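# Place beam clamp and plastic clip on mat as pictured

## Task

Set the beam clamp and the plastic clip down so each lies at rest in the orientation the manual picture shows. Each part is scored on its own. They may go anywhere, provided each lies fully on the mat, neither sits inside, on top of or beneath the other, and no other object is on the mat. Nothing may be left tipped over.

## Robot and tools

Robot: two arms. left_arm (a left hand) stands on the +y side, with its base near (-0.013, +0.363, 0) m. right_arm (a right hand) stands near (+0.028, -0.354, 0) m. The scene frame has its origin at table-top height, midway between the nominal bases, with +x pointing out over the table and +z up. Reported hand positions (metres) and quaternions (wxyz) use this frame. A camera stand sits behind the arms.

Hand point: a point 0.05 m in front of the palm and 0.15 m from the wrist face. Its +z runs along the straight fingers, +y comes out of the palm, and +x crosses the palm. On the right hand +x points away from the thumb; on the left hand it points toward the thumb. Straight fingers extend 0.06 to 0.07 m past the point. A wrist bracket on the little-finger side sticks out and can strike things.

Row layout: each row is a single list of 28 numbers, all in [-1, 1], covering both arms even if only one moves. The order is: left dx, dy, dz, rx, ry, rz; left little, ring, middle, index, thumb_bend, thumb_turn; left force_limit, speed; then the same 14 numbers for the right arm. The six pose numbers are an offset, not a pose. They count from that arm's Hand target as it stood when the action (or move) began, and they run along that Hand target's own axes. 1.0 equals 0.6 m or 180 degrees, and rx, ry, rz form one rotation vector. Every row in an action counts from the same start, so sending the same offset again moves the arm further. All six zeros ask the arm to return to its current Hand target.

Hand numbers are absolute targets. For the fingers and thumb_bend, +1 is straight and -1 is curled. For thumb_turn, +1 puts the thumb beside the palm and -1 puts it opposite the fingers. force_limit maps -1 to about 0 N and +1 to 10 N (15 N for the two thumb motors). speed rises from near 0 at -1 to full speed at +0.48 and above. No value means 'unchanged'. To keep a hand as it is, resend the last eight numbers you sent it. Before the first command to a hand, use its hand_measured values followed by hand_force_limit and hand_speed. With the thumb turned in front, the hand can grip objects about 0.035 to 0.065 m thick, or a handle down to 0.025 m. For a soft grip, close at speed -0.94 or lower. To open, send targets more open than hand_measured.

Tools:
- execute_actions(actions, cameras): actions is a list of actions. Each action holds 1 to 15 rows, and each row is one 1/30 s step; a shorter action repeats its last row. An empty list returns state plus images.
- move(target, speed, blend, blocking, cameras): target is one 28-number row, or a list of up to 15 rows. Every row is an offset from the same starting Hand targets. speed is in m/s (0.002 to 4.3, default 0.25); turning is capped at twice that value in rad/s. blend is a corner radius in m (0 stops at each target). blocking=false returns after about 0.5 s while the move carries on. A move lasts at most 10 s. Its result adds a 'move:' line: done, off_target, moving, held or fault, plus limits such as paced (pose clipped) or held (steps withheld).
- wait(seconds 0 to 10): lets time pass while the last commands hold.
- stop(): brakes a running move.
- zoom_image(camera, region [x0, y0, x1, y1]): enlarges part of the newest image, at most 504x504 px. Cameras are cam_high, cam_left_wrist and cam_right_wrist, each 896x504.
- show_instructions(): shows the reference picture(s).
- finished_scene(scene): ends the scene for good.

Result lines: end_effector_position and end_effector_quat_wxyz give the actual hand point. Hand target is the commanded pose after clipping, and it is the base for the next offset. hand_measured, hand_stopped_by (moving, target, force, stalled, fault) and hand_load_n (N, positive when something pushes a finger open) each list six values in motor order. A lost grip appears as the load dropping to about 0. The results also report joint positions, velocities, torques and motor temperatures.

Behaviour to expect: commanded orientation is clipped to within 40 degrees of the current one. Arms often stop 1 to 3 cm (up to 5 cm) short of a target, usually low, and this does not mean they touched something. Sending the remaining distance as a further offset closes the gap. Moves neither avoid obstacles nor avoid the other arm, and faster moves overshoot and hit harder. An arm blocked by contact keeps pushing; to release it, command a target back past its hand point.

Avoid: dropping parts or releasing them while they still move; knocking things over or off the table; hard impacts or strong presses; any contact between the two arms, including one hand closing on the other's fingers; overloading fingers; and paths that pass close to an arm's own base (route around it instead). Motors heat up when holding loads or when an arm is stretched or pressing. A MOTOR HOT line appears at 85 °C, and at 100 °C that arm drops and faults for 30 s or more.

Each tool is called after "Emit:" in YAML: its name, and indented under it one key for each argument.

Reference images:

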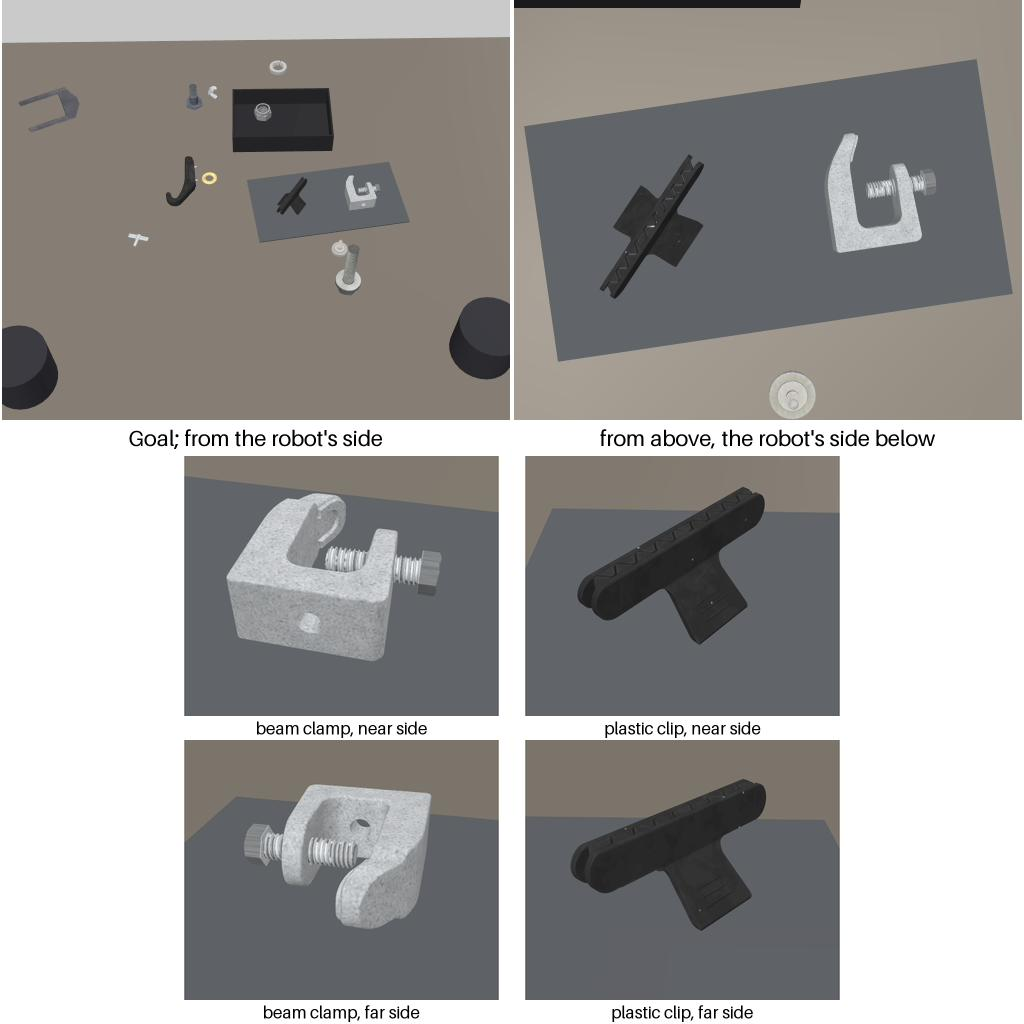

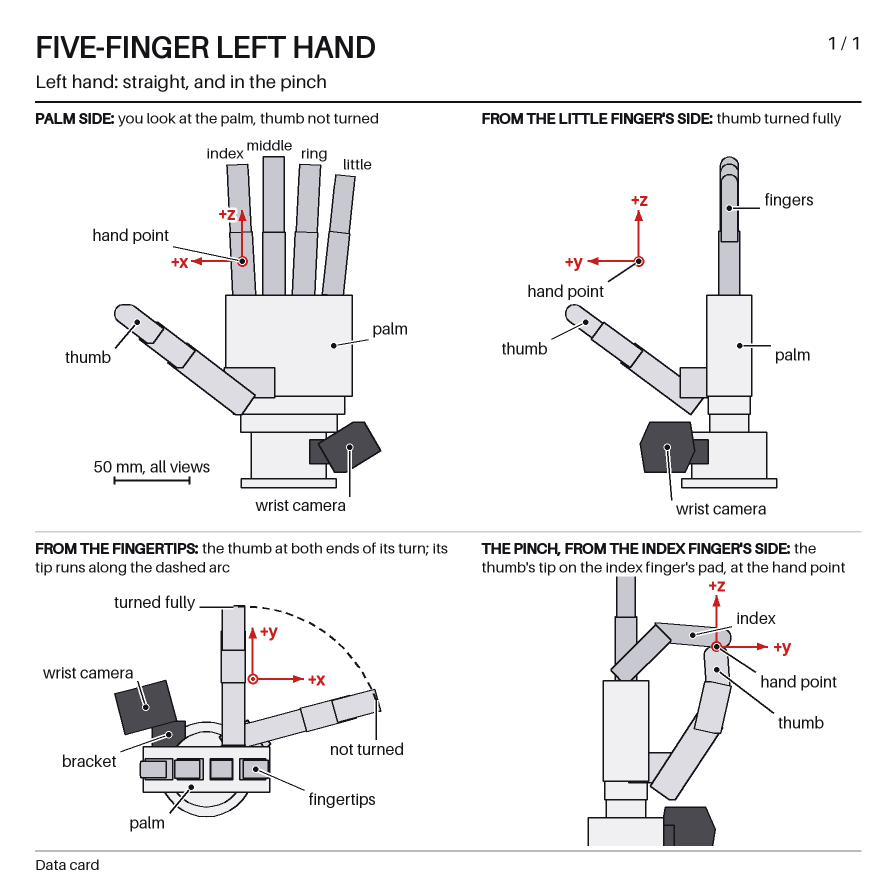

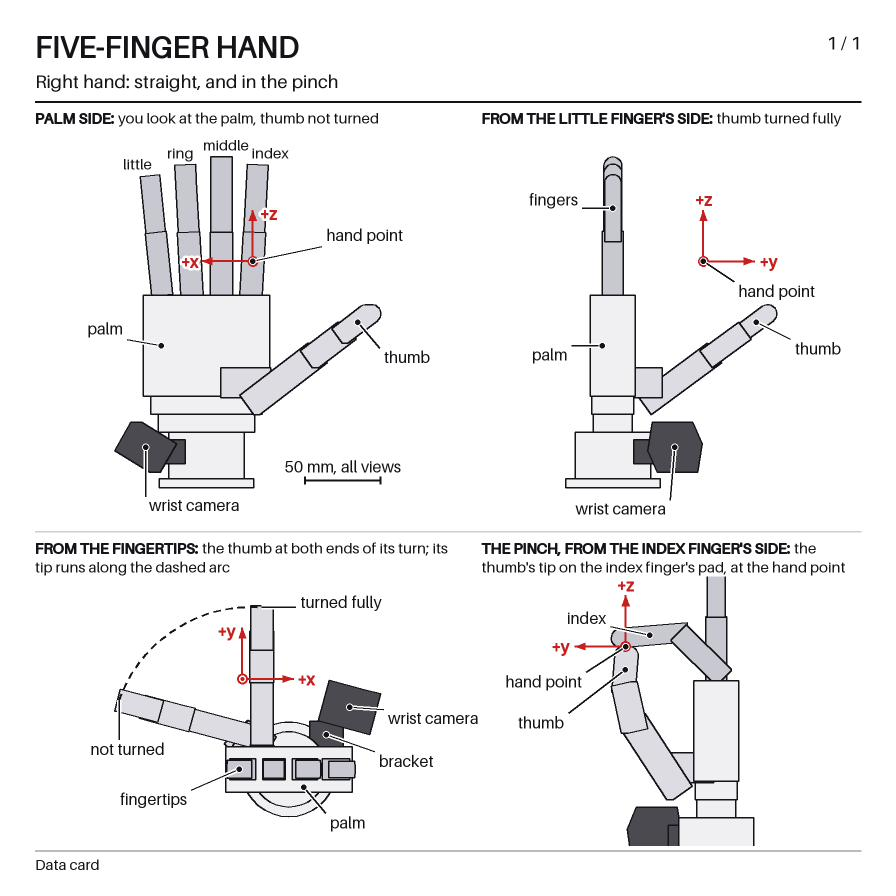

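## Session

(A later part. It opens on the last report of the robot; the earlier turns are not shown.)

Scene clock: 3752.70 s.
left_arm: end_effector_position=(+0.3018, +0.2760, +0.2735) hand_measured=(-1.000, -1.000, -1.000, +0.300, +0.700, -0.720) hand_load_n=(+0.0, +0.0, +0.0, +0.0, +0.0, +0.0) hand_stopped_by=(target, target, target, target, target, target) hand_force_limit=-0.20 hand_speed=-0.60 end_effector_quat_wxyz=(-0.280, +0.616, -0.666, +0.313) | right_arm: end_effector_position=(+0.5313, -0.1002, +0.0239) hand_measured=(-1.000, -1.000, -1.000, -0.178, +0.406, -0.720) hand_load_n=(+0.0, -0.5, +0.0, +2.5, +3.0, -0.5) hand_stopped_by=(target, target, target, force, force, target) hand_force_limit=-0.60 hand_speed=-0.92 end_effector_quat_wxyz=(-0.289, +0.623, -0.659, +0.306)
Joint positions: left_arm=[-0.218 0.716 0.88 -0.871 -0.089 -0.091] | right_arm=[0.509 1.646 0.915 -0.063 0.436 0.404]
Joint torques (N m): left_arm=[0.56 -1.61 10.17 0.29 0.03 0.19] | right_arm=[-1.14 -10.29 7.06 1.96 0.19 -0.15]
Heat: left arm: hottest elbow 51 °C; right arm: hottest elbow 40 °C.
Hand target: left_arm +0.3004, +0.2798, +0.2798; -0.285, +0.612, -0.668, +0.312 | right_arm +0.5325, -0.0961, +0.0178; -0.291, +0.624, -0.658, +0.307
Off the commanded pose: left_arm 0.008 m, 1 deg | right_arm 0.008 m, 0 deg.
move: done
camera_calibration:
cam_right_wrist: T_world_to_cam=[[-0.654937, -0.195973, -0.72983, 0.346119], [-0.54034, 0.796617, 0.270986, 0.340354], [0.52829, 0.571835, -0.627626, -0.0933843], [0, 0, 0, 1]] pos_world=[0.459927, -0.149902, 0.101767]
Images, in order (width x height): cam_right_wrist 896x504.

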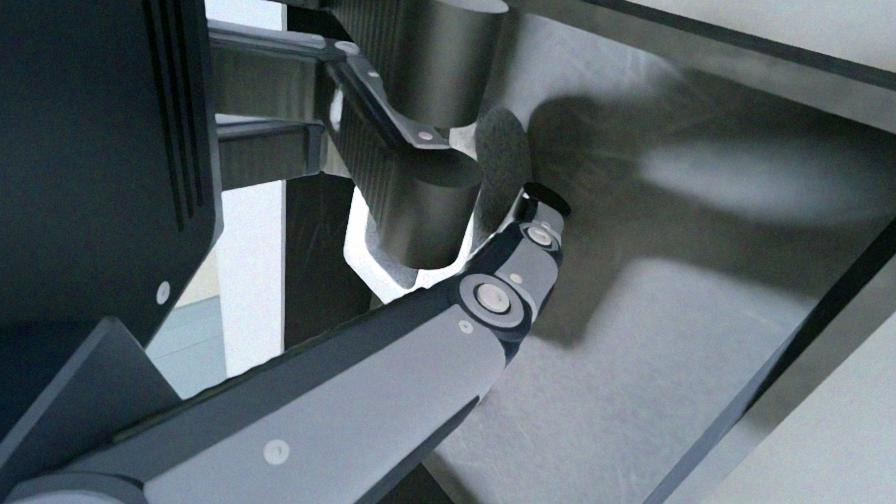

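Emit:
move:
  target: [0,0,0,0,0,0,-1,-1,-1,0.3,0.7,-0.72,-0.2,-0.6,0,0,0,0,0,0,-1,-1,-1,-0.6,0.0,-0.72,0.4,-0.9]
  speed: 0.03
  cameras: ["cam_right_wrist"]

Scene clock: 3760.90 s.
left_arm: end_effector_position=(+0.3018, +0.2760, +0.2735) hand_measured=(-1.000, -1.000, -1.000, +0.300, +0.700, -0.720) hand_load_n=(+0.0, +0.0, +0.0, +0.0, +0.0, +0.0) hand_stopped_by=(target, target, target, target, target, target) hand_force_limit=-0.20 hand_speed=-0.60 end_effector_quat_wxyz=(-0.280, +0.616, -0.666, +0.313) | right_arm: end_effector_position=(+0.5316, -0.1001, +0.0241) hand_measured=(-1.000, -1.000, -1.000, -0.194, +0.392, -0.720) hand_load_n=(+0.0, +0.0, +0.0, +10.0, +10.0, +1.0) hand_stopped_by=(target, target, target, force, force, target) hand_force_limit=0.40 hand_speed=-0.90 end_effector_quat_wxyz=(-0.289, +0.623, -0.659, +0.306)
Joint positions: left_arm=[-0.218 0.716 0.88 -0.871 -0.089 -0.091] | right_arm=[0.509 1.646 0.915 -0.062 0.436 0.404]
Joint torques (N m): left_arm=[0.03 -2.26 10.25 0.38 0.04 0.21] | right_arm=[-1.2 -10.34 7.08 1.94 0.18 -0.16]
Heat: left arm: hottest elbow 51 °C; right arm: hottest elbow 40 °C.
Hand target: left_arm +0.3004, +0.2798, +0.2798; -0.285, +0.612, -0.668, +0.312 | right_arm +0.5325, -0.0961, +0.0178; -0.291, +0.624, -0.658, +0.307
Off the commanded pose: left_arm 0.008 m, 1 deg | right_arm 0.008 m, 0 deg.
move: done
camera_calibration:
cam_right_wrist: T_world_to_cam=[[-0.653938, -0.195439, -0.730868, 0.346066], [-0.54071, 0.79642, 0.270828, 0.340512], [0.529148, 0.572292, -0.626485, -0.0939259], [0, 0, 0, 1]] pos_world=[0.460125, -0.149803, 0.101865]
Images, in order (width x height): cam_right_wrist 896x504.

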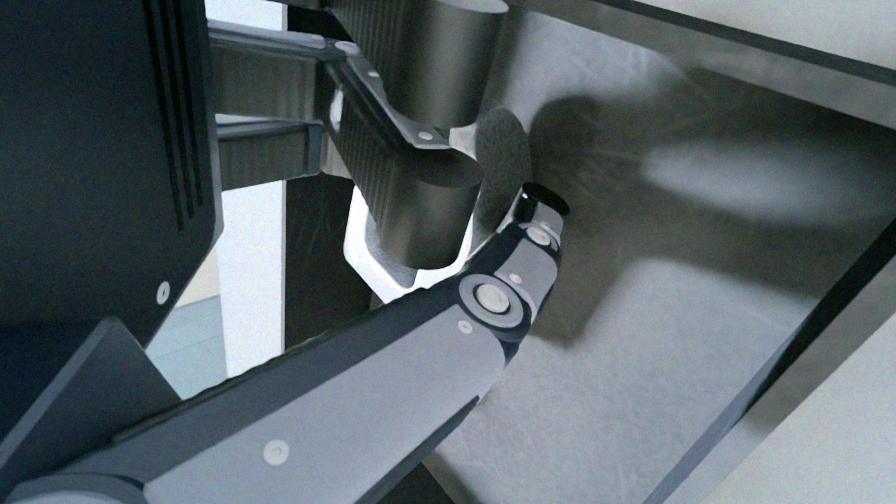

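Emit:
move:
  target:
    - [0,0,0,0,0,0,-1,-1,-1,0.3,0.7,-0.72,-0.2,-0.6,0,-0.0153,-0.01286,0,0,0,-1,-1,-1,-0.6,0.0,-0.72,0.4,-0.9]
    - [0,0,0,0,0,0,-1,-1,-1,0.3,0.7,-0.72,-0.2,-0.6,0,-0.0306,-0.0257,0,0,0,-1,-1,-1,-0.6,0.0,-0.72,0.4,-0.9]
  speed: 0.02
  cameras: ["cam_right_wrist"]

Scene clock: 3773.97 s.
left_arm: end_effector_position=(+0.3018, +0.2760, +0.2735) hand_measured=(-1.000, -1.000, -1.000, +0.300, +0.700, -0.720) hand_load_n=(+0.0, +0.0, +0.0, +0.0, +0.0, +0.0) hand_stopped_by=(target, target, target, target, target, target) hand_force_limit=-0.20 hand_speed=-0.60 end_effector_quat_wxyz=(-0.280, +0.616, -0.666, +0.313) | right_arm: end_effector_position=(+0.5260, -0.1010, +0.0255) hand_measured=(-1.000, -1.000, -1.000, -0.194, +0.392, -0.720) hand_load_n=(+0.0, +0.0, +0.0, +7.5, +5.0, +0.5) hand_stopped_by=(target, target, target, force, force, target) hand_force_limit=0.40 hand_speed=-0.90 end_effector_quat_wxyz=(-0.281, +0.626, -0.662, +0.302)
Joint positions: left_arm=[-0.218 0.716 0.88 -0.871 -0.089 -0.091] | right_arm=[0.512 1.635 0.917 -0.095 0.436 0.412]
Joint torques (N m): left_arm=[0.5 -2.43 10.06 0.42 0.04 0.2] | right_arm=[-1.14 -12.75 8.98 0.66 0.19 -0.15]
Heat: left arm: hottest elbow 51 °C; right arm: hottest elbow 40 °C.
Hand target: left_arm +0.3004, +0.2798, +0.2798; -0.285, +0.612, -0.668, +0.312 | right_arm +0.5325, -0.0961, +0.0418; -0.291, +0.624, -0.658, +0.307
Off the commanded pose: left_arm 0.008 m, 1 deg | right_arm 0.018 m, 1 deg.
move: off_target (right_arm)
camera_calibration:
cam_right_wrist: T_world_to_cam=[[-0.667521, -0.197779, -0.717843, 0.349741], [-0.534159, 0.798847, 0.276617, 0.334524], [0.518738, 0.56809, -0.638893, -0.0842667], [0, 0, 0, 1]] pos_world=[0.455861, -0.150191, 0.104687]
Images, in order (width x height): cam_right_wrist 896x504.

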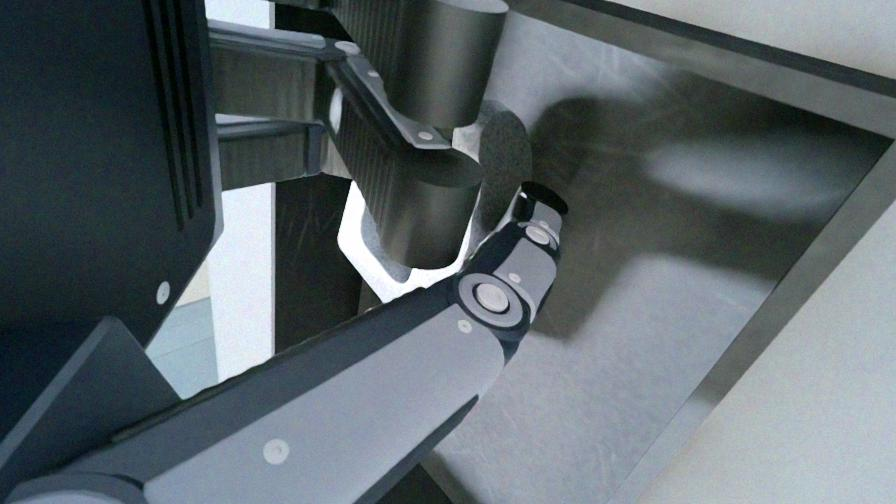

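Emit:
move:
  target:
    - [0,0,0,0,0,0,-1,-1,-1,0.3,0.7,-0.72,-0.2,-0.6,0,-0.0153,-0.01286,0,0,0,-1,-1,-1,-0.6,0.0,-0.72,0.4,-0.9]
  speed: 0.02
  cameras: ["cam_right_wrist"]

Scene clock: 3780.03 s.
left_arm: end_effector_position=(+0.3018, +0.2760, +0.2735) hand_measured=(-1.000, -1.000, -1.000, +0.300, +0.700, -0.720) hand_load_n=(+0.0, +0.0, +0.0, +0.0, +0.0, +0.0) hand_stopped_by=(target, target, target, target, target, target) hand_force_limit=-0.20 hand_speed=-0.60 end_effector_quat_wxyz=(-0.280, +0.616, -0.666, +0.313) | right_arm: end_effector_position=(+0.5190, -0.1051, +0.0263) hand_measured=(-1.000, -1.000, -1.000, -0.194, +0.392, -0.720) hand_load_n=(+0.0, +0.0, +0.0, +7.0, +5.5, +1.0) hand_stopped_by=(target, target, target, force, force, target) hand_force_limit=0.40 hand_speed=-0.90 end_effector_quat_wxyz=(-0.270, +0.631, -0.663, +0.300)
Joint positions: left_arm=[-0.218 0.716 0.88 -0.871 -0.089 -0.091] | right_arm=[0.512 1.621 0.915 -0.134 0.436 0.412]
Joint torques (N m): left_arm=[0.32 -2.14 10.13 0.39 0.04 0.14] | right_arm=[-1.08 -13.16 10 0.83 0.19 -0.16]
Heat: left arm: hottest elbow 51 °C; right arm: hottest elbow 40 °C.
Hand target: left_arm +0.3004, +0.2798, +0.2798; -0.285, +0.612, -0.668, +0.312 | right_arm +0.5325, -0.0961, +0.0537; -0.291, +0.624, -0.658, +0.307
Off the commanded pose: left_arm 0.008 m, 1 deg | right_arm 0.032 m, 3 deg.
move: off_target (right_arm)
camera_calibration:
cam_right_wrist: T_world_to_cam=[[-0.683452, -0.207217, -0.699968, 0.351672], [-0.527953, 0.802511, 0.277923, 0.331012], [0.504142, 0.559497, -0.657878, -0.0706077], [0, 0, 0, 1]] pos_world=[0.450706, -0.153264, 0.107712]
Images, in order (width x height): cam_right_wrist 896x504.

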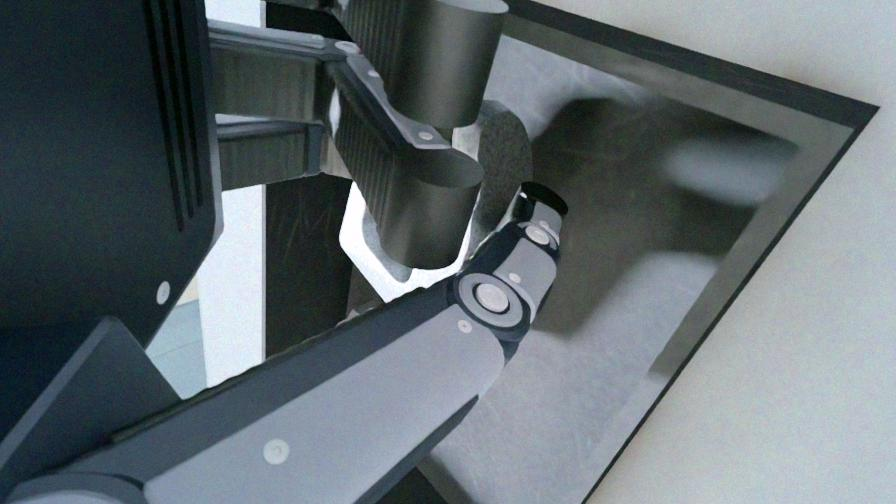

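Emit:
move:
  target:
    - [0,0,0,0,0,0,-1,-1,-1,0.3,0.7,-0.72,-0.2,-0.6,0,-0.0102,-0.00857,0,0,0,-1,-1,-1,-0.6,0.0,-0.72,0.4,-0.9]
  speed: 0.01
  cameras: ["cam_right_wrist"]

Scene clock: 3793.57 s.
left_arm: end_effector_position=(+0.3018, +0.2760, +0.2735) hand_measured=(-1.000, -1.000, -1.000, +0.300, +0.700, -0.720) hand_load_n=(+0.0, +0.0, +0.0, +0.0, +0.0, +0.0) hand_stopped_by=(target, target, target, target, target, target) hand_force_limit=-0.20 hand_speed=-0.60 end_effector_quat_wxyz=(-0.280, +0.616, -0.666, +0.313) | right_arm: end_effector_position=(+0.5145, -0.1078, +0.0278) hand_measured=(-1.000, -1.000, -1.000, -0.194, +0.392, -0.720) hand_load_n=(+0.0, +0.0, +0.0, +7.0, +5.5, +1.0) hand_stopped_by=(target, target, target, force, force, target) hand_force_limit=0.40 hand_speed=-0.90 end_effector_quat_wxyz=(-0.262, +0.634, -0.663, +0.298)
Joint positions: left_arm=[-0.218 0.716 0.88 -0.871 -0.089 -0.091] | right_arm=[0.512 1.61 0.915 -0.161 0.436 0.412]
Joint torques (N m): left_arm=[0.62 -2.08 10.11 0.5 0.07 0.18] | right_arm=[-1.2 -13.33 10.74 0.96 0.2 -0.16]
Heat: left arm: hottest elbow 51 °C; right arm: hottest elbow 41 °C.
Hand target: left_arm +0.3004, +0.2798, +0.2798; -0.285, +0.612, -0.668, +0.312 | right_arm +0.5325, -0.0960, +0.0617; -0.291, +0.624, -0.658, +0.307
Off the commanded pose: left_arm 0.008 m, 1 deg | right_arm 0.040 m, 4 deg.
move: off_target (right_arm)
camera_calibration:
cam_right_wrist: T_world_to_cam=[[-0.693493, -0.213189, -0.688199, 0.35326], [-0.523931, 0.804902, 0.278621, 0.328509], [0.494534, 0.55379, -0.66989, -0.0611406], [0, 0, 0, 1]] pos_world=[0.447335, -0.155247, 0.110627]
Images, in order (width x height): cam_right_wrist 896x504.

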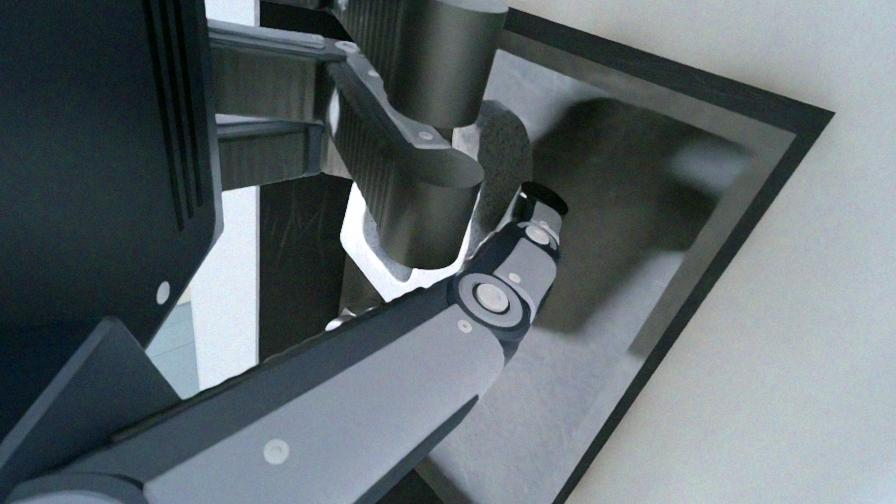

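Emit:
move:
  target:
    - [0,0,0,0,0,0,-1,-1,-1,0.3,0.7,-0.72,-0.2,-0.6,0,-0.0077,-0.00643,0,0,0,-1,-1,-1,-0.6,0.0,-0.72,0.4,-0.9]
  speed: 0.01
  cameras: ["cam_right_wrist"]

Scene clock: 3812.33 s.
left_arm: end_effector_position=(+0.3018, +0.2760, +0.2735) hand_measured=(-1.000, -1.000, -1.000, +0.300, +0.700, -0.720) hand_load_n=(+0.5, +0.0, +0.0, +0.0, +0.0, +0.0) hand_stopped_by=(target, target, target, target, target, target) hand_force_limit=-0.20 hand_speed=-0.60 end_effector_quat_wxyz=(-0.280, +0.616, -0.666, +0.313) | right_arm: end_effector_position=(+0.5115, -0.1097, +0.0299) hand_measured=(-1.000, -1.000, -1.000, -0.194, +0.392, -0.720) hand_load_n=(+0.0, +0.0, +0.0, +6.0, +5.5, +0.5) hand_stopped_by=(target, target, target, force, force, target) hand_force_limit=0.40 hand_speed=-0.90 end_effector_quat_wxyz=(-0.258, +0.637, -0.663, +0.297)
Joint positions: left_arm=[-0.218 0.716 0.88 -0.871 -0.089 -0.091] | right_arm=[0.512 1.601 0.915 -0.18 0.436 0.409]
Joint torques (N m): left_arm=[0.09 -1.9 10.17 0.28 0.03 0.18] | right_arm=[-1.14 -13.45 11.28 1.02 0.2 -0.16]
Heat: left arm: hottest elbow 51 °C; right arm: hottest elbow 42 °C.
Hand target: left_arm +0.3004, +0.2798, +0.2798; -0.285, +0.612, -0.668, +0.312 | right_arm +0.5325, -0.0961, +0.0678; -0.291, +0.624, -0.658, +0.307
Off the commanded pose: left_arm 0.008 m, 1 deg | right_arm 0.045 m, 4 deg.
move: off_target (right_arm)
camera_calibration:
cam_right_wrist: T_world_to_cam=[[-0.698646, -0.219368, -0.681008, 0.353938], [-0.523358, 0.805704, 0.277378, 0.327764], [0.487843, 0.550199, -0.677709, -0.053985], [0, 0, 0, 1]] pos_world=[0.445151, -0.156735, 0.113534]
Images, in order (width x height): cam_right_wrist 896x504.

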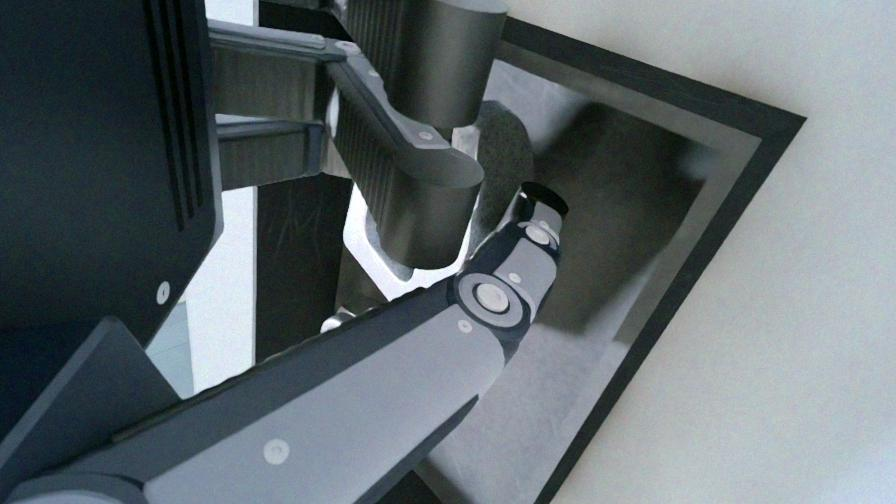

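Emit:
move:
  target:
    - [0,0,0,0,0,0,-1,-1,-1,0.3,0.7,-0.72,-0.2,-0.6,-0.0009,-0.0184,0.0063,0,0,0,-1,-1,-1,-0.6,0.0,-0.72,0.4,-0.9]
  speed: 0.01
  cameras: ["cam_right_wrist"]

Scene clock: 3822.40 s.
left_arm: end_effector_position=(+0.3018, +0.2760, +0.2735) hand_measured=(-1.000, -1.000, -1.000, +0.300, +0.700, -0.720) hand_load_n=(+0.0, +0.0, +0.0, +0.0, +0.0, -0.5) hand_stopped_by=(target, target, target, target, target, target) hand_force_limit=-0.20 hand_speed=-0.60 end_effector_quat_wxyz=(-0.280, +0.616, -0.666, +0.313) | right_arm: end_effector_position=(+0.5146, -0.1076, +0.0356) hand_measured=(-1.000, -1.000, -1.000, -0.194, +0.392, -0.720) hand_load_n=(+0.0, +0.0, +0.0, +5.0, +6.0, +0.0) hand_stopped_by=(target, target, target, force, force, target) hand_force_limit=0.40 hand_speed=-0.90 end_effector_quat_wxyz=(-0.257, +0.641, -0.659, +0.297)
Joint positions: left_arm=[-0.218 0.716 0.88 -0.871 -0.089 -0.091] | right_arm=[0.512 1.6 0.934 -0.2 0.433 0.398]
Joint torques (N m): left_arm=[0.5 -2.02 10.06 0.31 0.07 0.2] | right_arm=[-1.96 -12.75 12.4 1.1 0.08 -0.2]
Heat: left arm: hottest elbow 51 °C; right arm: hottest elbow 43 °C.
Hand target: left_arm +0.3004, +0.2798, +0.2798; -0.285, +0.612, -0.668, +0.312 | right_arm +0.5425, -0.0960, +0.0738; -0.291, +0.624, -0.658, +0.307
Off the commanded pose: left_arm 0.008 m, 1 deg | right_arm 0.049 m, 5 deg.
move: off_target (right_arm)
camera_calibration:
cam_right_wrist: T_world_to_cam=[[-0.697795, -0.229775, -0.678444, 0.358863], [-0.530382, 0.802335, 0.273775, 0.329512], [0.481433, 0.550874, -0.681734, -0.0491708], [0, 0, 0, 1]] pos_world=[0.448853, -0.154834, 0.119735]
Images, in order (width x height): cam_right_wrist 896x504.

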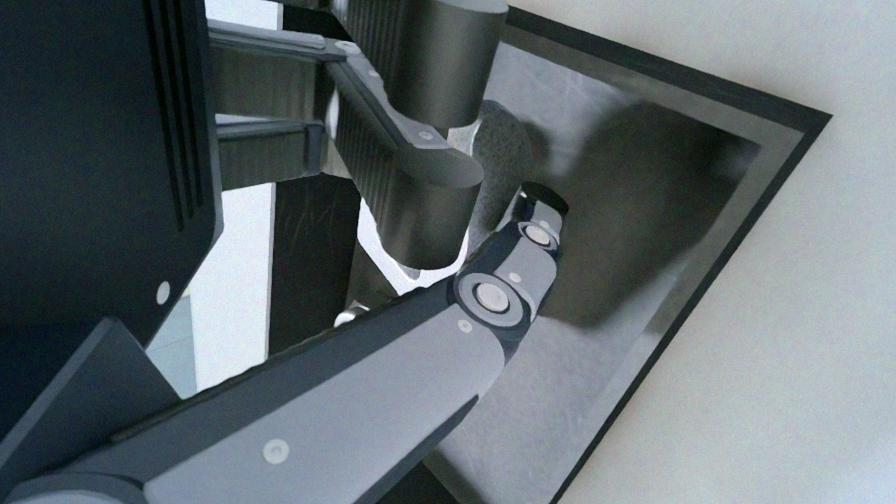

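Emit:
move:
  target:
    - [0,0,0,0,0,0,-1,-1,-1,0.3,0.7,-0.72,-0.2,-0.6,0,-0.0077,-0.00643,0,0,0,-1,-1,-1,-0.6,0.0,-0.72,0.4,-0.9]
  speed: 0.01
  cameras: ["cam_right_wrist"]

Scene clock: 3830.30 s.
left_arm: end_effector_position=(+0.3018, +0.2760, +0.2735) hand_measured=(-1.000, -1.000, -1.000, +0.300, +0.700, -0.720) hand_load_n=(+0.0, +0.0, +0.0, +0.0, +0.0, +0.0) hand_stopped_by=(target, target, target, target, target, target) hand_force_limit=-0.20 hand_speed=-0.60 end_effector_quat_wxyz=(-0.280, +0.616, -0.666, +0.313) | right_arm: end_effector_position=(+0.5147, -0.1063, +0.0375) hand_measured=(-1.000, -1.000, -1.000, -0.194, +0.392, -0.720) hand_load_n=(+0.0, +0.0, +0.0, +5.5, +5.5, +0.0) hand_stopped_by=(target, target, target, force, force, target) hand_force_limit=0.40 hand_speed=-0.90 end_effector_quat_wxyz=(-0.254, +0.643, -0.659, +0.296)
Joint positions: left_arm=[-0.218 0.716 0.88 -0.871 -0.089 -0.091] | right_arm=[0.514 1.6 0.943 -0.215 0.431 0.398]
Joint torques (N m): left_arm=[0.09 -2.73 10.09 0.32 0.06 0.17] | right_arm=[-1.9 -13.51 12.34 1.02 0.1 -0.19]
Heat: left arm: hottest elbow 51 °C; right arm: hottest elbow 43 °C.
Hand target: left_arm +0.3004, +0.2798, +0.2798; -0.285, +0.612, -0.668, +0.312 | right_arm +0.5425, -0.0960, +0.0798; -0.291, +0.624, -0.658, +0.307
Off the commanded pose: left_arm 0.008 m, 1 deg | right_arm 0.052 m, 5 deg.
move: off_target (right_arm)
camera_calibration:
cam_right_wrist: T_world_to_cam=[[-0.701163, -0.232995, -0.673858, 0.361706], [-0.530829, 0.801556, 0.275189, 0.328042], [0.476017, 0.550656, -0.685702, -0.0458274], [0, 0, 0, 1]] pos_world=[0.449564, -0.153433, 0.122041]
Images, in order (width x height): cam_right_wrist 896x504.

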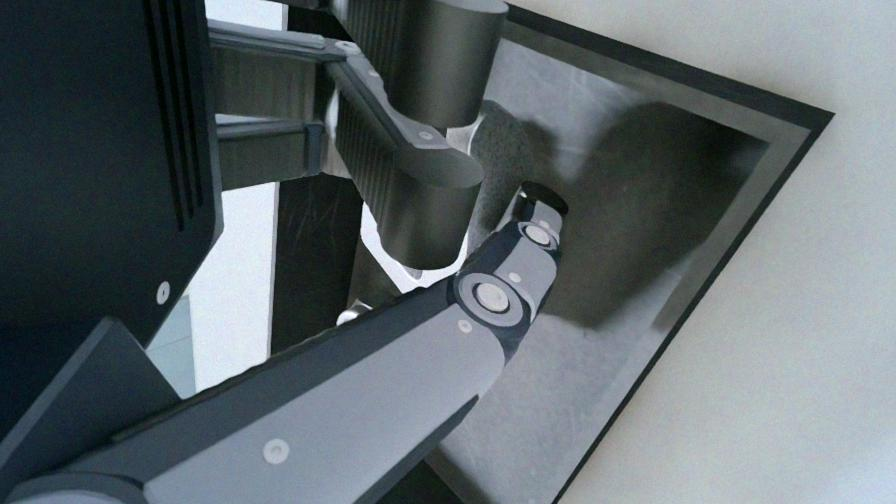

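Emit:
move:
  target:
    - [0,0,0,0,0,0,-1,-1,-1,0.3,0.7,-0.72,-0.2,-0.6,0,-0.0102,-0.00857,0,0,0,-1,-1,-1,-0.6,0.0,-0.72,0.4,-0.9]
    - [0,0,0,0,0,0,-1,-1,-1,0.3,0.7,-0.72,-0.2,-0.6,0,-0.0204,-0.01714,0,0,0,-1,-1,-1,-0.6,0.0,-0.72,0.4,-0.9]
  speed: 0.01
  cameras: ["cam_right_wrist"]

Scene clock: 3839.83 s.
left_arm: end_effector_position=(+0.3018, +0.2760, +0.2735) hand_measured=(-1.000, -1.000, -1.000, +0.300, +0.700, -0.720) hand_load_n=(+0.0, +0.0, +0.0, +0.0, +0.0, +0.0) hand_stopped_by=(target, target, target, target, target, target) hand_force_limit=-0.20 hand_speed=-0.60 end_effector_quat_wxyz=(-0.280, +0.616, -0.666, +0.313) | right_arm: end_effector_position=(+0.5164, -0.1039, +0.0546) hand_measured=(-1.000, -1.000, -1.000, -0.194, +0.392, -0.720) hand_load_n=(+0.0, +0.0, +0.5, +2.5, +3.0, +0.0) hand_stopped_by=(target, target, target, force, force, target) hand_force_limit=0.40 hand_speed=-0.90 end_effector_quat_wxyz=(-0.257, +0.643, -0.658, +0.296)
Joint positions: left_arm=[-0.218 0.716 0.88 -0.871 -0.089 -0.091] | right_arm=[0.515 1.575 0.966 -0.258 0.43 0.398]
Joint torques (N m): left_arm=[0.32 -1.79 10.13 0.28 0.02 0.19] | right_arm=[-2.08 -13.33 12.46 1.01 0.15 -0.19]
Heat: left arm: hottest elbow 51 °C; right arm: hottest elbow 44 °C.
Hand target: left_arm +0.3004, +0.2798, +0.2798; -0.285, +0.612, -0.668, +0.312 | right_arm +0.5425, -0.0960, +0.0958; -0.291, +0.624, -0.658, +0.307
Off the commanded pose: left_arm 0.008 m, 1 deg | right_arm 0.049 m, 5 deg.
move: off_target (right_arm)
camera_calibration:
cam_right_wrist: T_world_to_cam=[[-0.698359, -0.232501, -0.676933, 0.37375], [-0.533736, 0.799309, 0.276098, 0.323542], [0.476885, 0.55412, -0.682299, -0.0364003], [0, 0, 0, 1]] pos_world=[0.451057, -0.151543, 0.138838]
Images, in order (width x height): cam_right_wrist 896x504.

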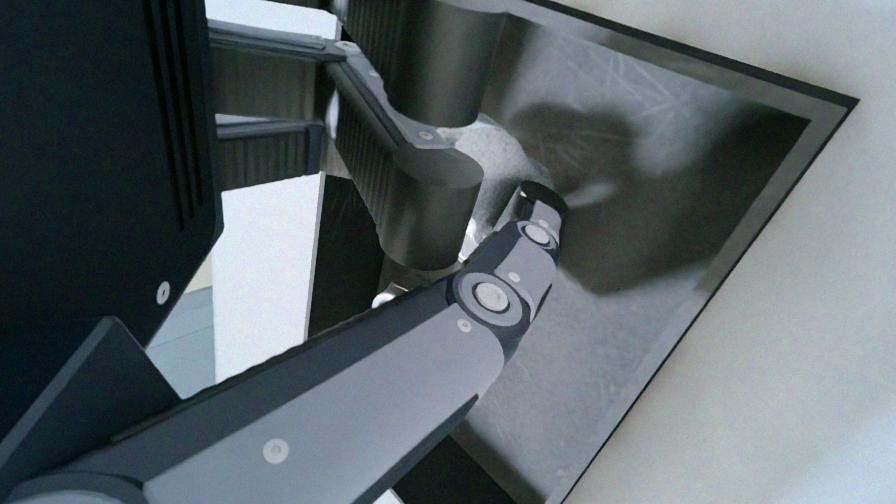

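Emit:
move:
  target: [0,0,0,0,0,0,-1,-1,-1,0.3,0.7,-0.72,-0.2,-0.6,0,0,0,0,0,0,-1,-1,-1,-0.65,-0.05,-0.72,0.4,-0.9]
  speed: 0.01
  cameras: ["cam_right_wrist"]

Scene clock: 3847.57 s.
left_arm: end_effector_position=(+0.3018, +0.2760, +0.2735) hand_measured=(-1.000, -1.000, -1.000, +0.300, +0.700, -0.720) hand_load_n=(+0.0, +0.0, +0.0, +0.0, +0.0, +0.0) hand_stopped_by=(target, target, target, target, target, target) hand_force_limit=-0.20 hand_speed=-0.60 end_effector_quat_wxyz=(-0.280, +0.616, -0.666, +0.313) | right_arm: end_effector_position=(+0.5164, -0.1039, +0.0546) hand_measured=(-1.000, -1.000, -1.000, -0.210, +0.378, -0.720) hand_load_n=(+0.5, +0.0, +0.0, +11.0, +10.5, +0.5) hand_stopped_by=(target, target, target, force, force, target) hand_force_limit=0.40 hand_speed=-0.90 end_effector_quat_wxyz=(-0.257, +0.643, -0.658, +0.296)
Joint positions: left_arm=[-0.218 0.716 0.88 -0.871 -0.089 -0.091] | right_arm=[0.515 1.575 0.966 -0.258 0.43 0.398]
Joint torques (N m): left_arm=[-0.09 -2.26 10.13 0.46 0 0.17] | right_arm=[-1.9 -13.33 12.45 0.99 0.16 -0.19]
Heat: left arm: hottest elbow 51 °C; right arm: hottest elbow 46 °C.
Hand target: left_arm +0.3004, +0.2798, +0.2798; -0.285, +0.612, -0.668, +0.312 | right_arm +0.5425, -0.0960, +0.0958; -0.291, +0.624, -0.658, +0.307
Off the commanded pose: left_arm 0.008 m, 1 deg | right_arm 0.049 m, 5 deg.
move: off_target (right_arm)
camera_calibration:
cam_right_wrist: T_world_to_cam=[[-0.698359, -0.232501, -0.676933, 0.37375], [-0.533736, 0.799309, 0.276098, 0.323542], [0.476885, 0.55412, -0.682299, -0.0364003], [0, 0, 0, 1]] pos_world=[0.451057, -0.151543, 0.138838]
Images, in order (width x height): cam_right_wrist 896x504.

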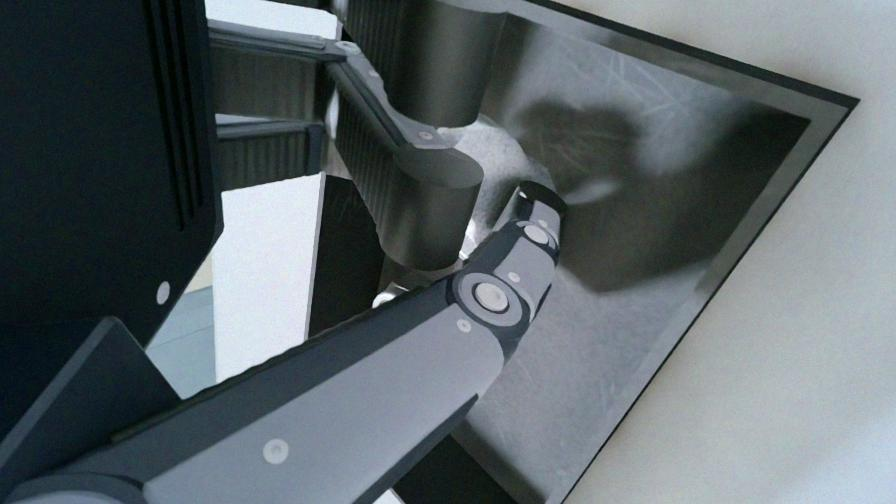

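Emit:
move:
  target:
    - [0,0,0,0,0,0,-1,-1,-1,0.3,0.7,-0.72,-0.2,-0.6,0,-0.0153,-0.01286,0,0,0,-1,-1,-1,-0.65,-0.05,-0.72,0.4,-0.9]
    - [0,0,0,0,0,0,-1,-1,-1,0.3,0.7,-0.72,-0.2,-0.6,0,-0.0306,-0.0257,0,0,0,-1,-1,-1,-0.65,-0.05,-0.72,0.4,-0.9]
    - [0,0,0,0,0,0,-1,-1,-1,0.3,0.7,-0.72,-0.2,-0.6,0,-0.0459,-0.0386,0,0,0,-1,-1,-1,-0.65,-0.05,-0.72,0.4,-0.9]
    - [0,0,0,0,0,0,-1,-1,-1,0.3,0.7,-0.72,-0.2,-0.6,0,-0.0612,-0.0514,0,0,0,-1,-1,-1,-0.65,-0.05,-0.72,0.4,-0.9]
  speed: 0.015
  cameras: ["cam_right_wrist"]

Scene clock: 3863.37 s.
left_arm: end_effector_position=(+0.3018, +0.2760, +0.2735) hand_measured=(-1.000, -1.000, -1.000, +0.300, +0.700, -0.720) hand_load_n=(+0.0, +0.0, +0.0, +0.0, +0.0, +0.0) hand_stopped_by=(target, target, target, target, target, target) hand_force_limit=-0.20 hand_speed=-0.60 end_effector_quat_wxyz=(-0.280, +0.616, -0.666, +0.313) | right_arm: end_effector_position=(+0.5110, -0.1072, +0.0867) hand_measured=(-1.000, -1.000, -1.000, -0.210, +0.378, -0.720) hand_load_n=(+0.0, +0.0, +0.0, +11.5, +7.5, -1.0) hand_stopped_by=(target, target, target, force, force, target) hand_force_limit=0.40 hand_speed=-0.90 end_effector_quat_wxyz=(-0.242, +0.650, -0.658, +0.292)
Joint positions: left_arm=[-0.218 0.716 0.88 -0.871 -0.089 -0.091] | right_arm=[0.515 1.525 1.02 -0.396 0.43 0.397]
Joint torques (N m): left_arm=[0.73 -1.79 10.03 0.36 0.04 0.15] | right_arm=[-1.96 -13.8 14.11 1.18 0.16 -0.18]
Heat: left arm: hottest elbow 51 °C; right arm: hottest elbow 47 °C.
Hand target: left_arm +0.3004, +0.2798, +0.2798; -0.285, +0.612, -0.668, +0.312 | right_arm +0.5425, -0.0960, +0.1437; -0.291, +0.624, -0.658, +0.307
Off the commanded pose: left_arm 0.008 m, 1 deg | right_arm 0.066 m, 7 deg.
move: off_target (right_arm)
camera_calibration:
cam_right_wrist: T_world_to_cam=[[-0.717478, -0.245414, -0.651918, 0.397178], [-0.526522, 0.803812, 0.276878, 0.311141], [0.456069, 0.541903, -0.705933, 0.00125576], [0, 0, 0, 1]] pos_world=[0.448216, -0.153306, 0.173666]
Images, in order (width x height): cam_right_wrist 896x504.

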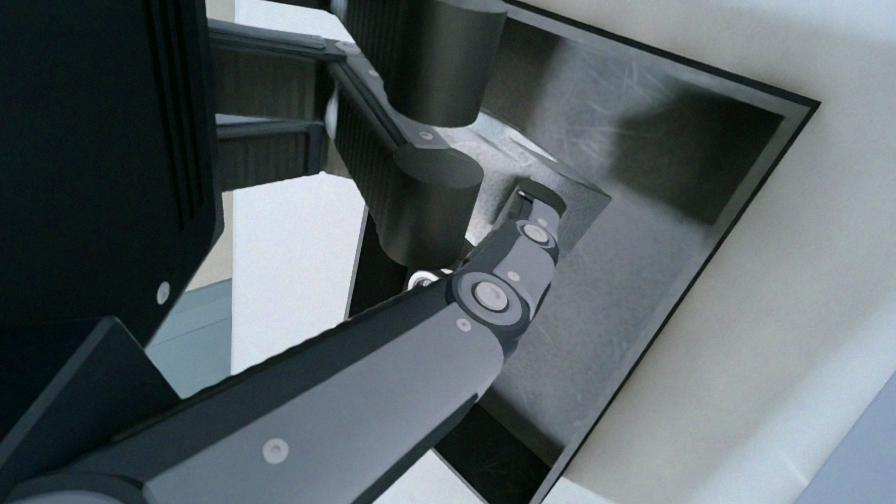

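Emit:
zoom_image:
  camera: "cam_right_wrist"
  region: [420, 80, 680, 300]

Emit:
execute_actions:
  actions: []

Emit:
zoom_image:
  camera: "cam_high"
  region: [330, 140, 480, 290]

Scaled by 1.938 from the camera's 896x504 image, which has a finer 1280x720 frame.

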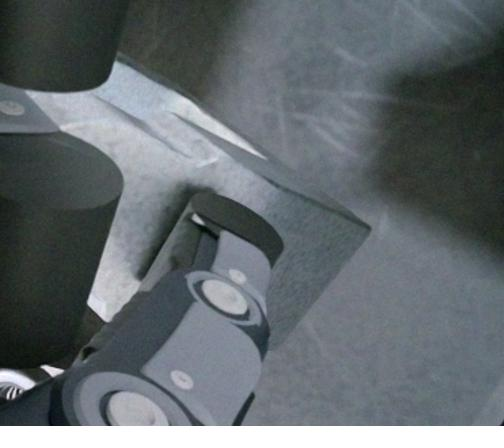

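Scene clock: 3869.27 s.
left_arm: end_effector_position=(+0.3018, +0.2760, +0.2735) hand_measured=(-1.000, -1.000, -1.000, +0.300, +0.700, -0.720) hand_load_n=(+0.0, +0.0, +0.0, +0.0, +0.0, +0.0) hand_stopped_by=(target, target, target, target, target, target) hand_force_limit=-0.20 hand_speed=-0.60 end_effector_quat_wxyz=(-0.280, +0.616, -0.666, +0.313) | right_arm: end_effector_position=(+0.5110, -0.1072, +0.0867) hand_measured=(-1.000, -1.000, -1.000, -0.210, +0.378, -0.720) hand_load_n=(+0.0, +0.0, +0.0, +12.0, +7.5, -1.0) hand_stopped_by=(target, target, target, force, force, target) hand_force_limit=0.40 hand_speed=-0.90 end_effector_quat_wxyz=(-0.242, +0.650, -0.658, +0.292)
Joint positions: left_arm=[-0.218 0.716 0.88 -0.871 -0.089 -0.091] | right_arm=[0.515 1.525 1.02 -0.396 0.43 0.397]
Joint velocities: within noise
Joint torques (N m): left_arm=[0.5 -1.38 9.99 0.31 0.03 0.2] | right_arm=[-1.96 -13.8 14.09 1.18 0.17 -0.18]
Motor temperatures (°C): left_arm=[25 29 51 27 29 26] | right_arm=[27 31 48 29 27 26]
Heat: left arm: hottest elbow 51 °C; right arm: hottest elbow 48 °C.
Hand target: left_arm +0.3004, +0.2798, +0.2798; -0.285, +0.612, -0.668, +0.312 | right_arm +0.5425, -0.0960, +0.1437; -0.291, +0.624, -0.658, +0.307
Off the commanded pose: left_arm 0.008 m, 1 deg | right_arm 0.066 m, 7 deg.
camera_calibration:
cam_left_wrist: T_world_to_cam=[[0.583791, -0.33671, 0.738792, -0.284433], [-0.541799, -0.839269, 0.0456255, 0.403458], [0.604683, -0.426913, -0.672387, 0.233334], [0, 0, 0, 1]] pos_world=[0.243549, 0.342451, 0.34862]
cam_right_wrist: T_world_to_cam=[[-0.717478, -0.245414, -0.651918, 0.397178], [-0.526522, 0.803812, 0.276878, 0.311141], [0.456069, 0.541903, -0.705933, 0.00125576], [0, 0, 0, 1]] pos_world=[0.448216, -0.153306, 0.173666]

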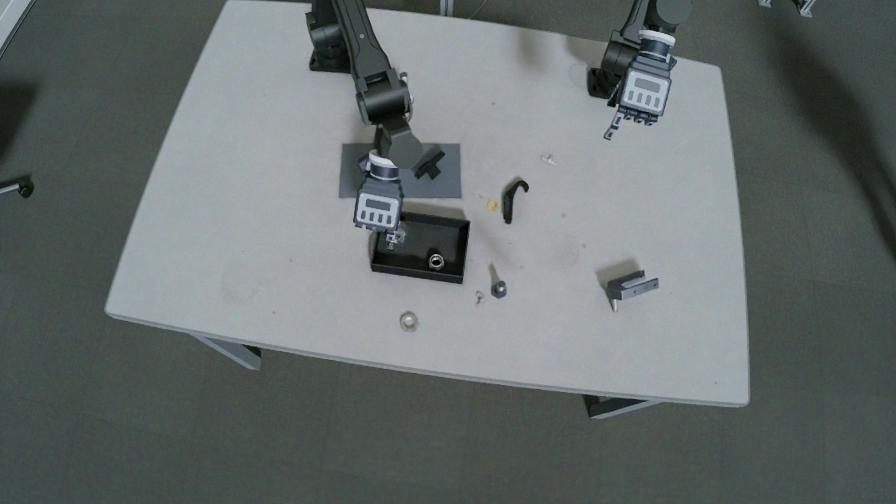

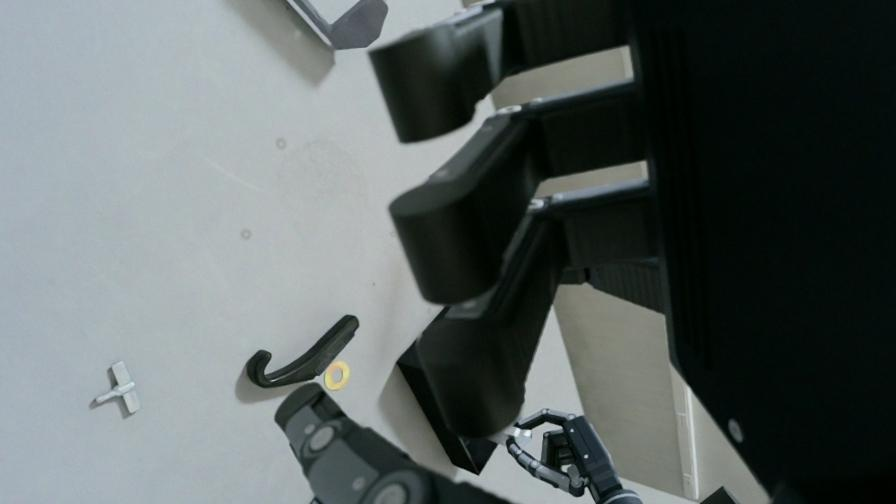

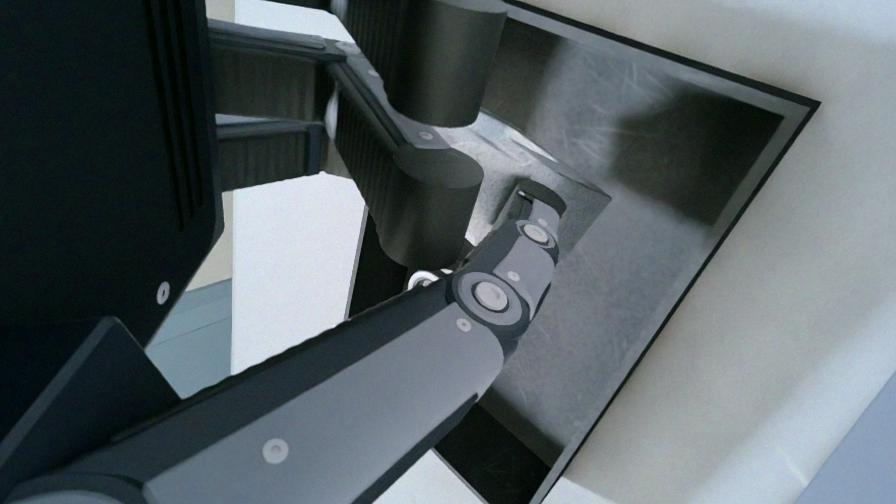

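Scaled by 3.360 from the camera's 896x504 image, which has a finer 1280x720 frame.

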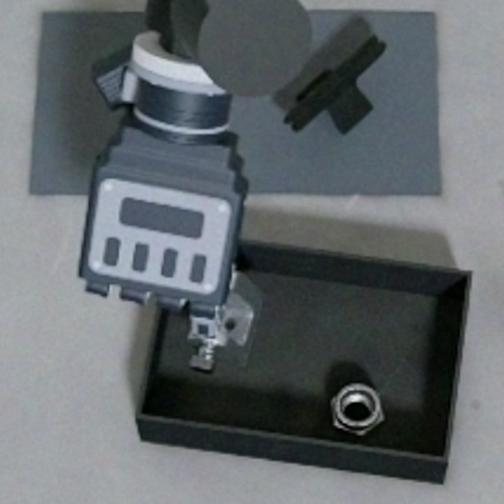

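Emit:
move:
  target:
    - [0,0,0,0,0,0,-1,-1,-1,0.3,0.7,-0.72,-0.2,-0.6,0.0009,-0.0212,-0.0395,0,0,0,-1,-1,-1,-0.65,-0.05,-0.72,0.4,-0.9]
    - [0,0,0,0,0,0,-1,-1,-1,0.3,0.7,-0.72,-0.2,-0.6,0.0017,-0.0424,-0.0791,0,0,0,-1,-1,-1,-0.65,-0.05,-0.72,0.4,-0.9]
  speed: 0.02
  cameras: ["cam_right_wrist"]

Scene clock: 3924.13 s.
left_arm: end_effector_position=(+0.3018, +0.2760, +0.2735) hand_measured=(-1.000, -1.000, -1.000, +0.300, +0.700, -0.720) hand_load_n=(+0.0, +0.0, +0.0, +0.0, +0.0, +0.0) hand_stopped_by=(target, target, target, target, target, target) hand_force_limit=-0.20 hand_speed=-0.60 end_effector_quat_wxyz=(-0.280, +0.616, -0.666, +0.313) | right_arm: end_effector_position=(+0.4989, -0.1158, +0.1348) hand_measured=(-1.000, -1.000, -1.000, -0.210, +0.378, -0.720) hand_load_n=(+0.0, +0.0, +0.5, +11.5, +7.5, -1.0) hand_stopped_by=(target, target, target, force, force, target) hand_force_limit=0.40 hand_speed=-0.90 end_effector_quat_wxyz=(-0.236, +0.651, -0.659, +0.294)
Joint positions: left_arm=[-0.218 0.716 0.88 -0.871 -0.089 -0.091] | right_arm=[0.515 1.436 1.064 -0.539 0.436 0.397]
Joint torques (N m): left_arm=[0.21 -1.73 10.14 0.35 0.01 0.18] | right_arm=[-0.62 -12.98 14.79 1.16 0.47 0.03]
Heat: left arm: hottest elbow 51 °C; right arm: hottest elbow 51 °C.
Hand target: left_arm +0.3004, +0.2798, +0.2798; -0.285, +0.612, -0.668, +0.312 | right_arm +0.5224, -0.0960, +0.1937; -0.291, +0.624, -0.658, +0.307
Off the commanded pose: left_arm 0.008 m, 1 deg | right_arm 0.067 m, 7 deg.
move: off_target (right_arm)
camera_calibration:
cam_right_wrist: T_world_to_cam=[[-0.72187, -0.248468, -0.645885, 0.418759], [-0.522042, 0.808202, 0.272547, 0.297227], [0.454286, 0.533923, -0.713127, 0.0462847], [0, 0, 0, 1]] pos_world=[0.436428, -0.160884, 0.222469]
Images, in order (width x height): cam_right_wrist 896x504.

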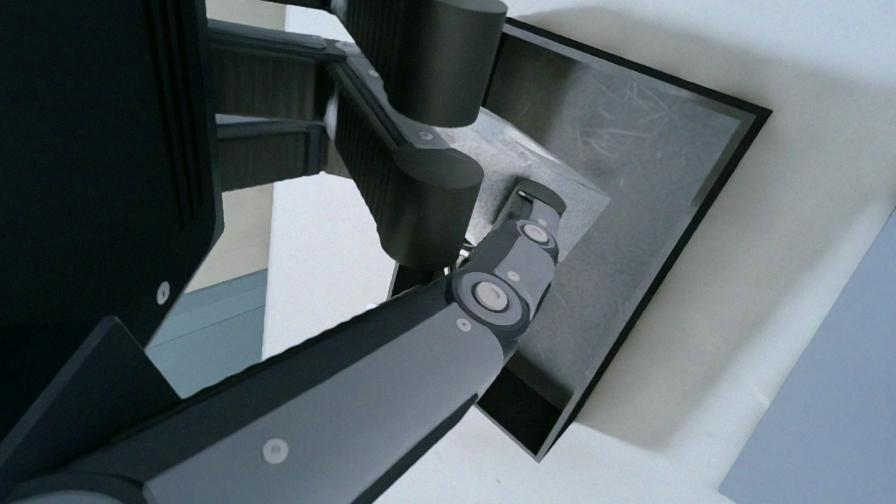

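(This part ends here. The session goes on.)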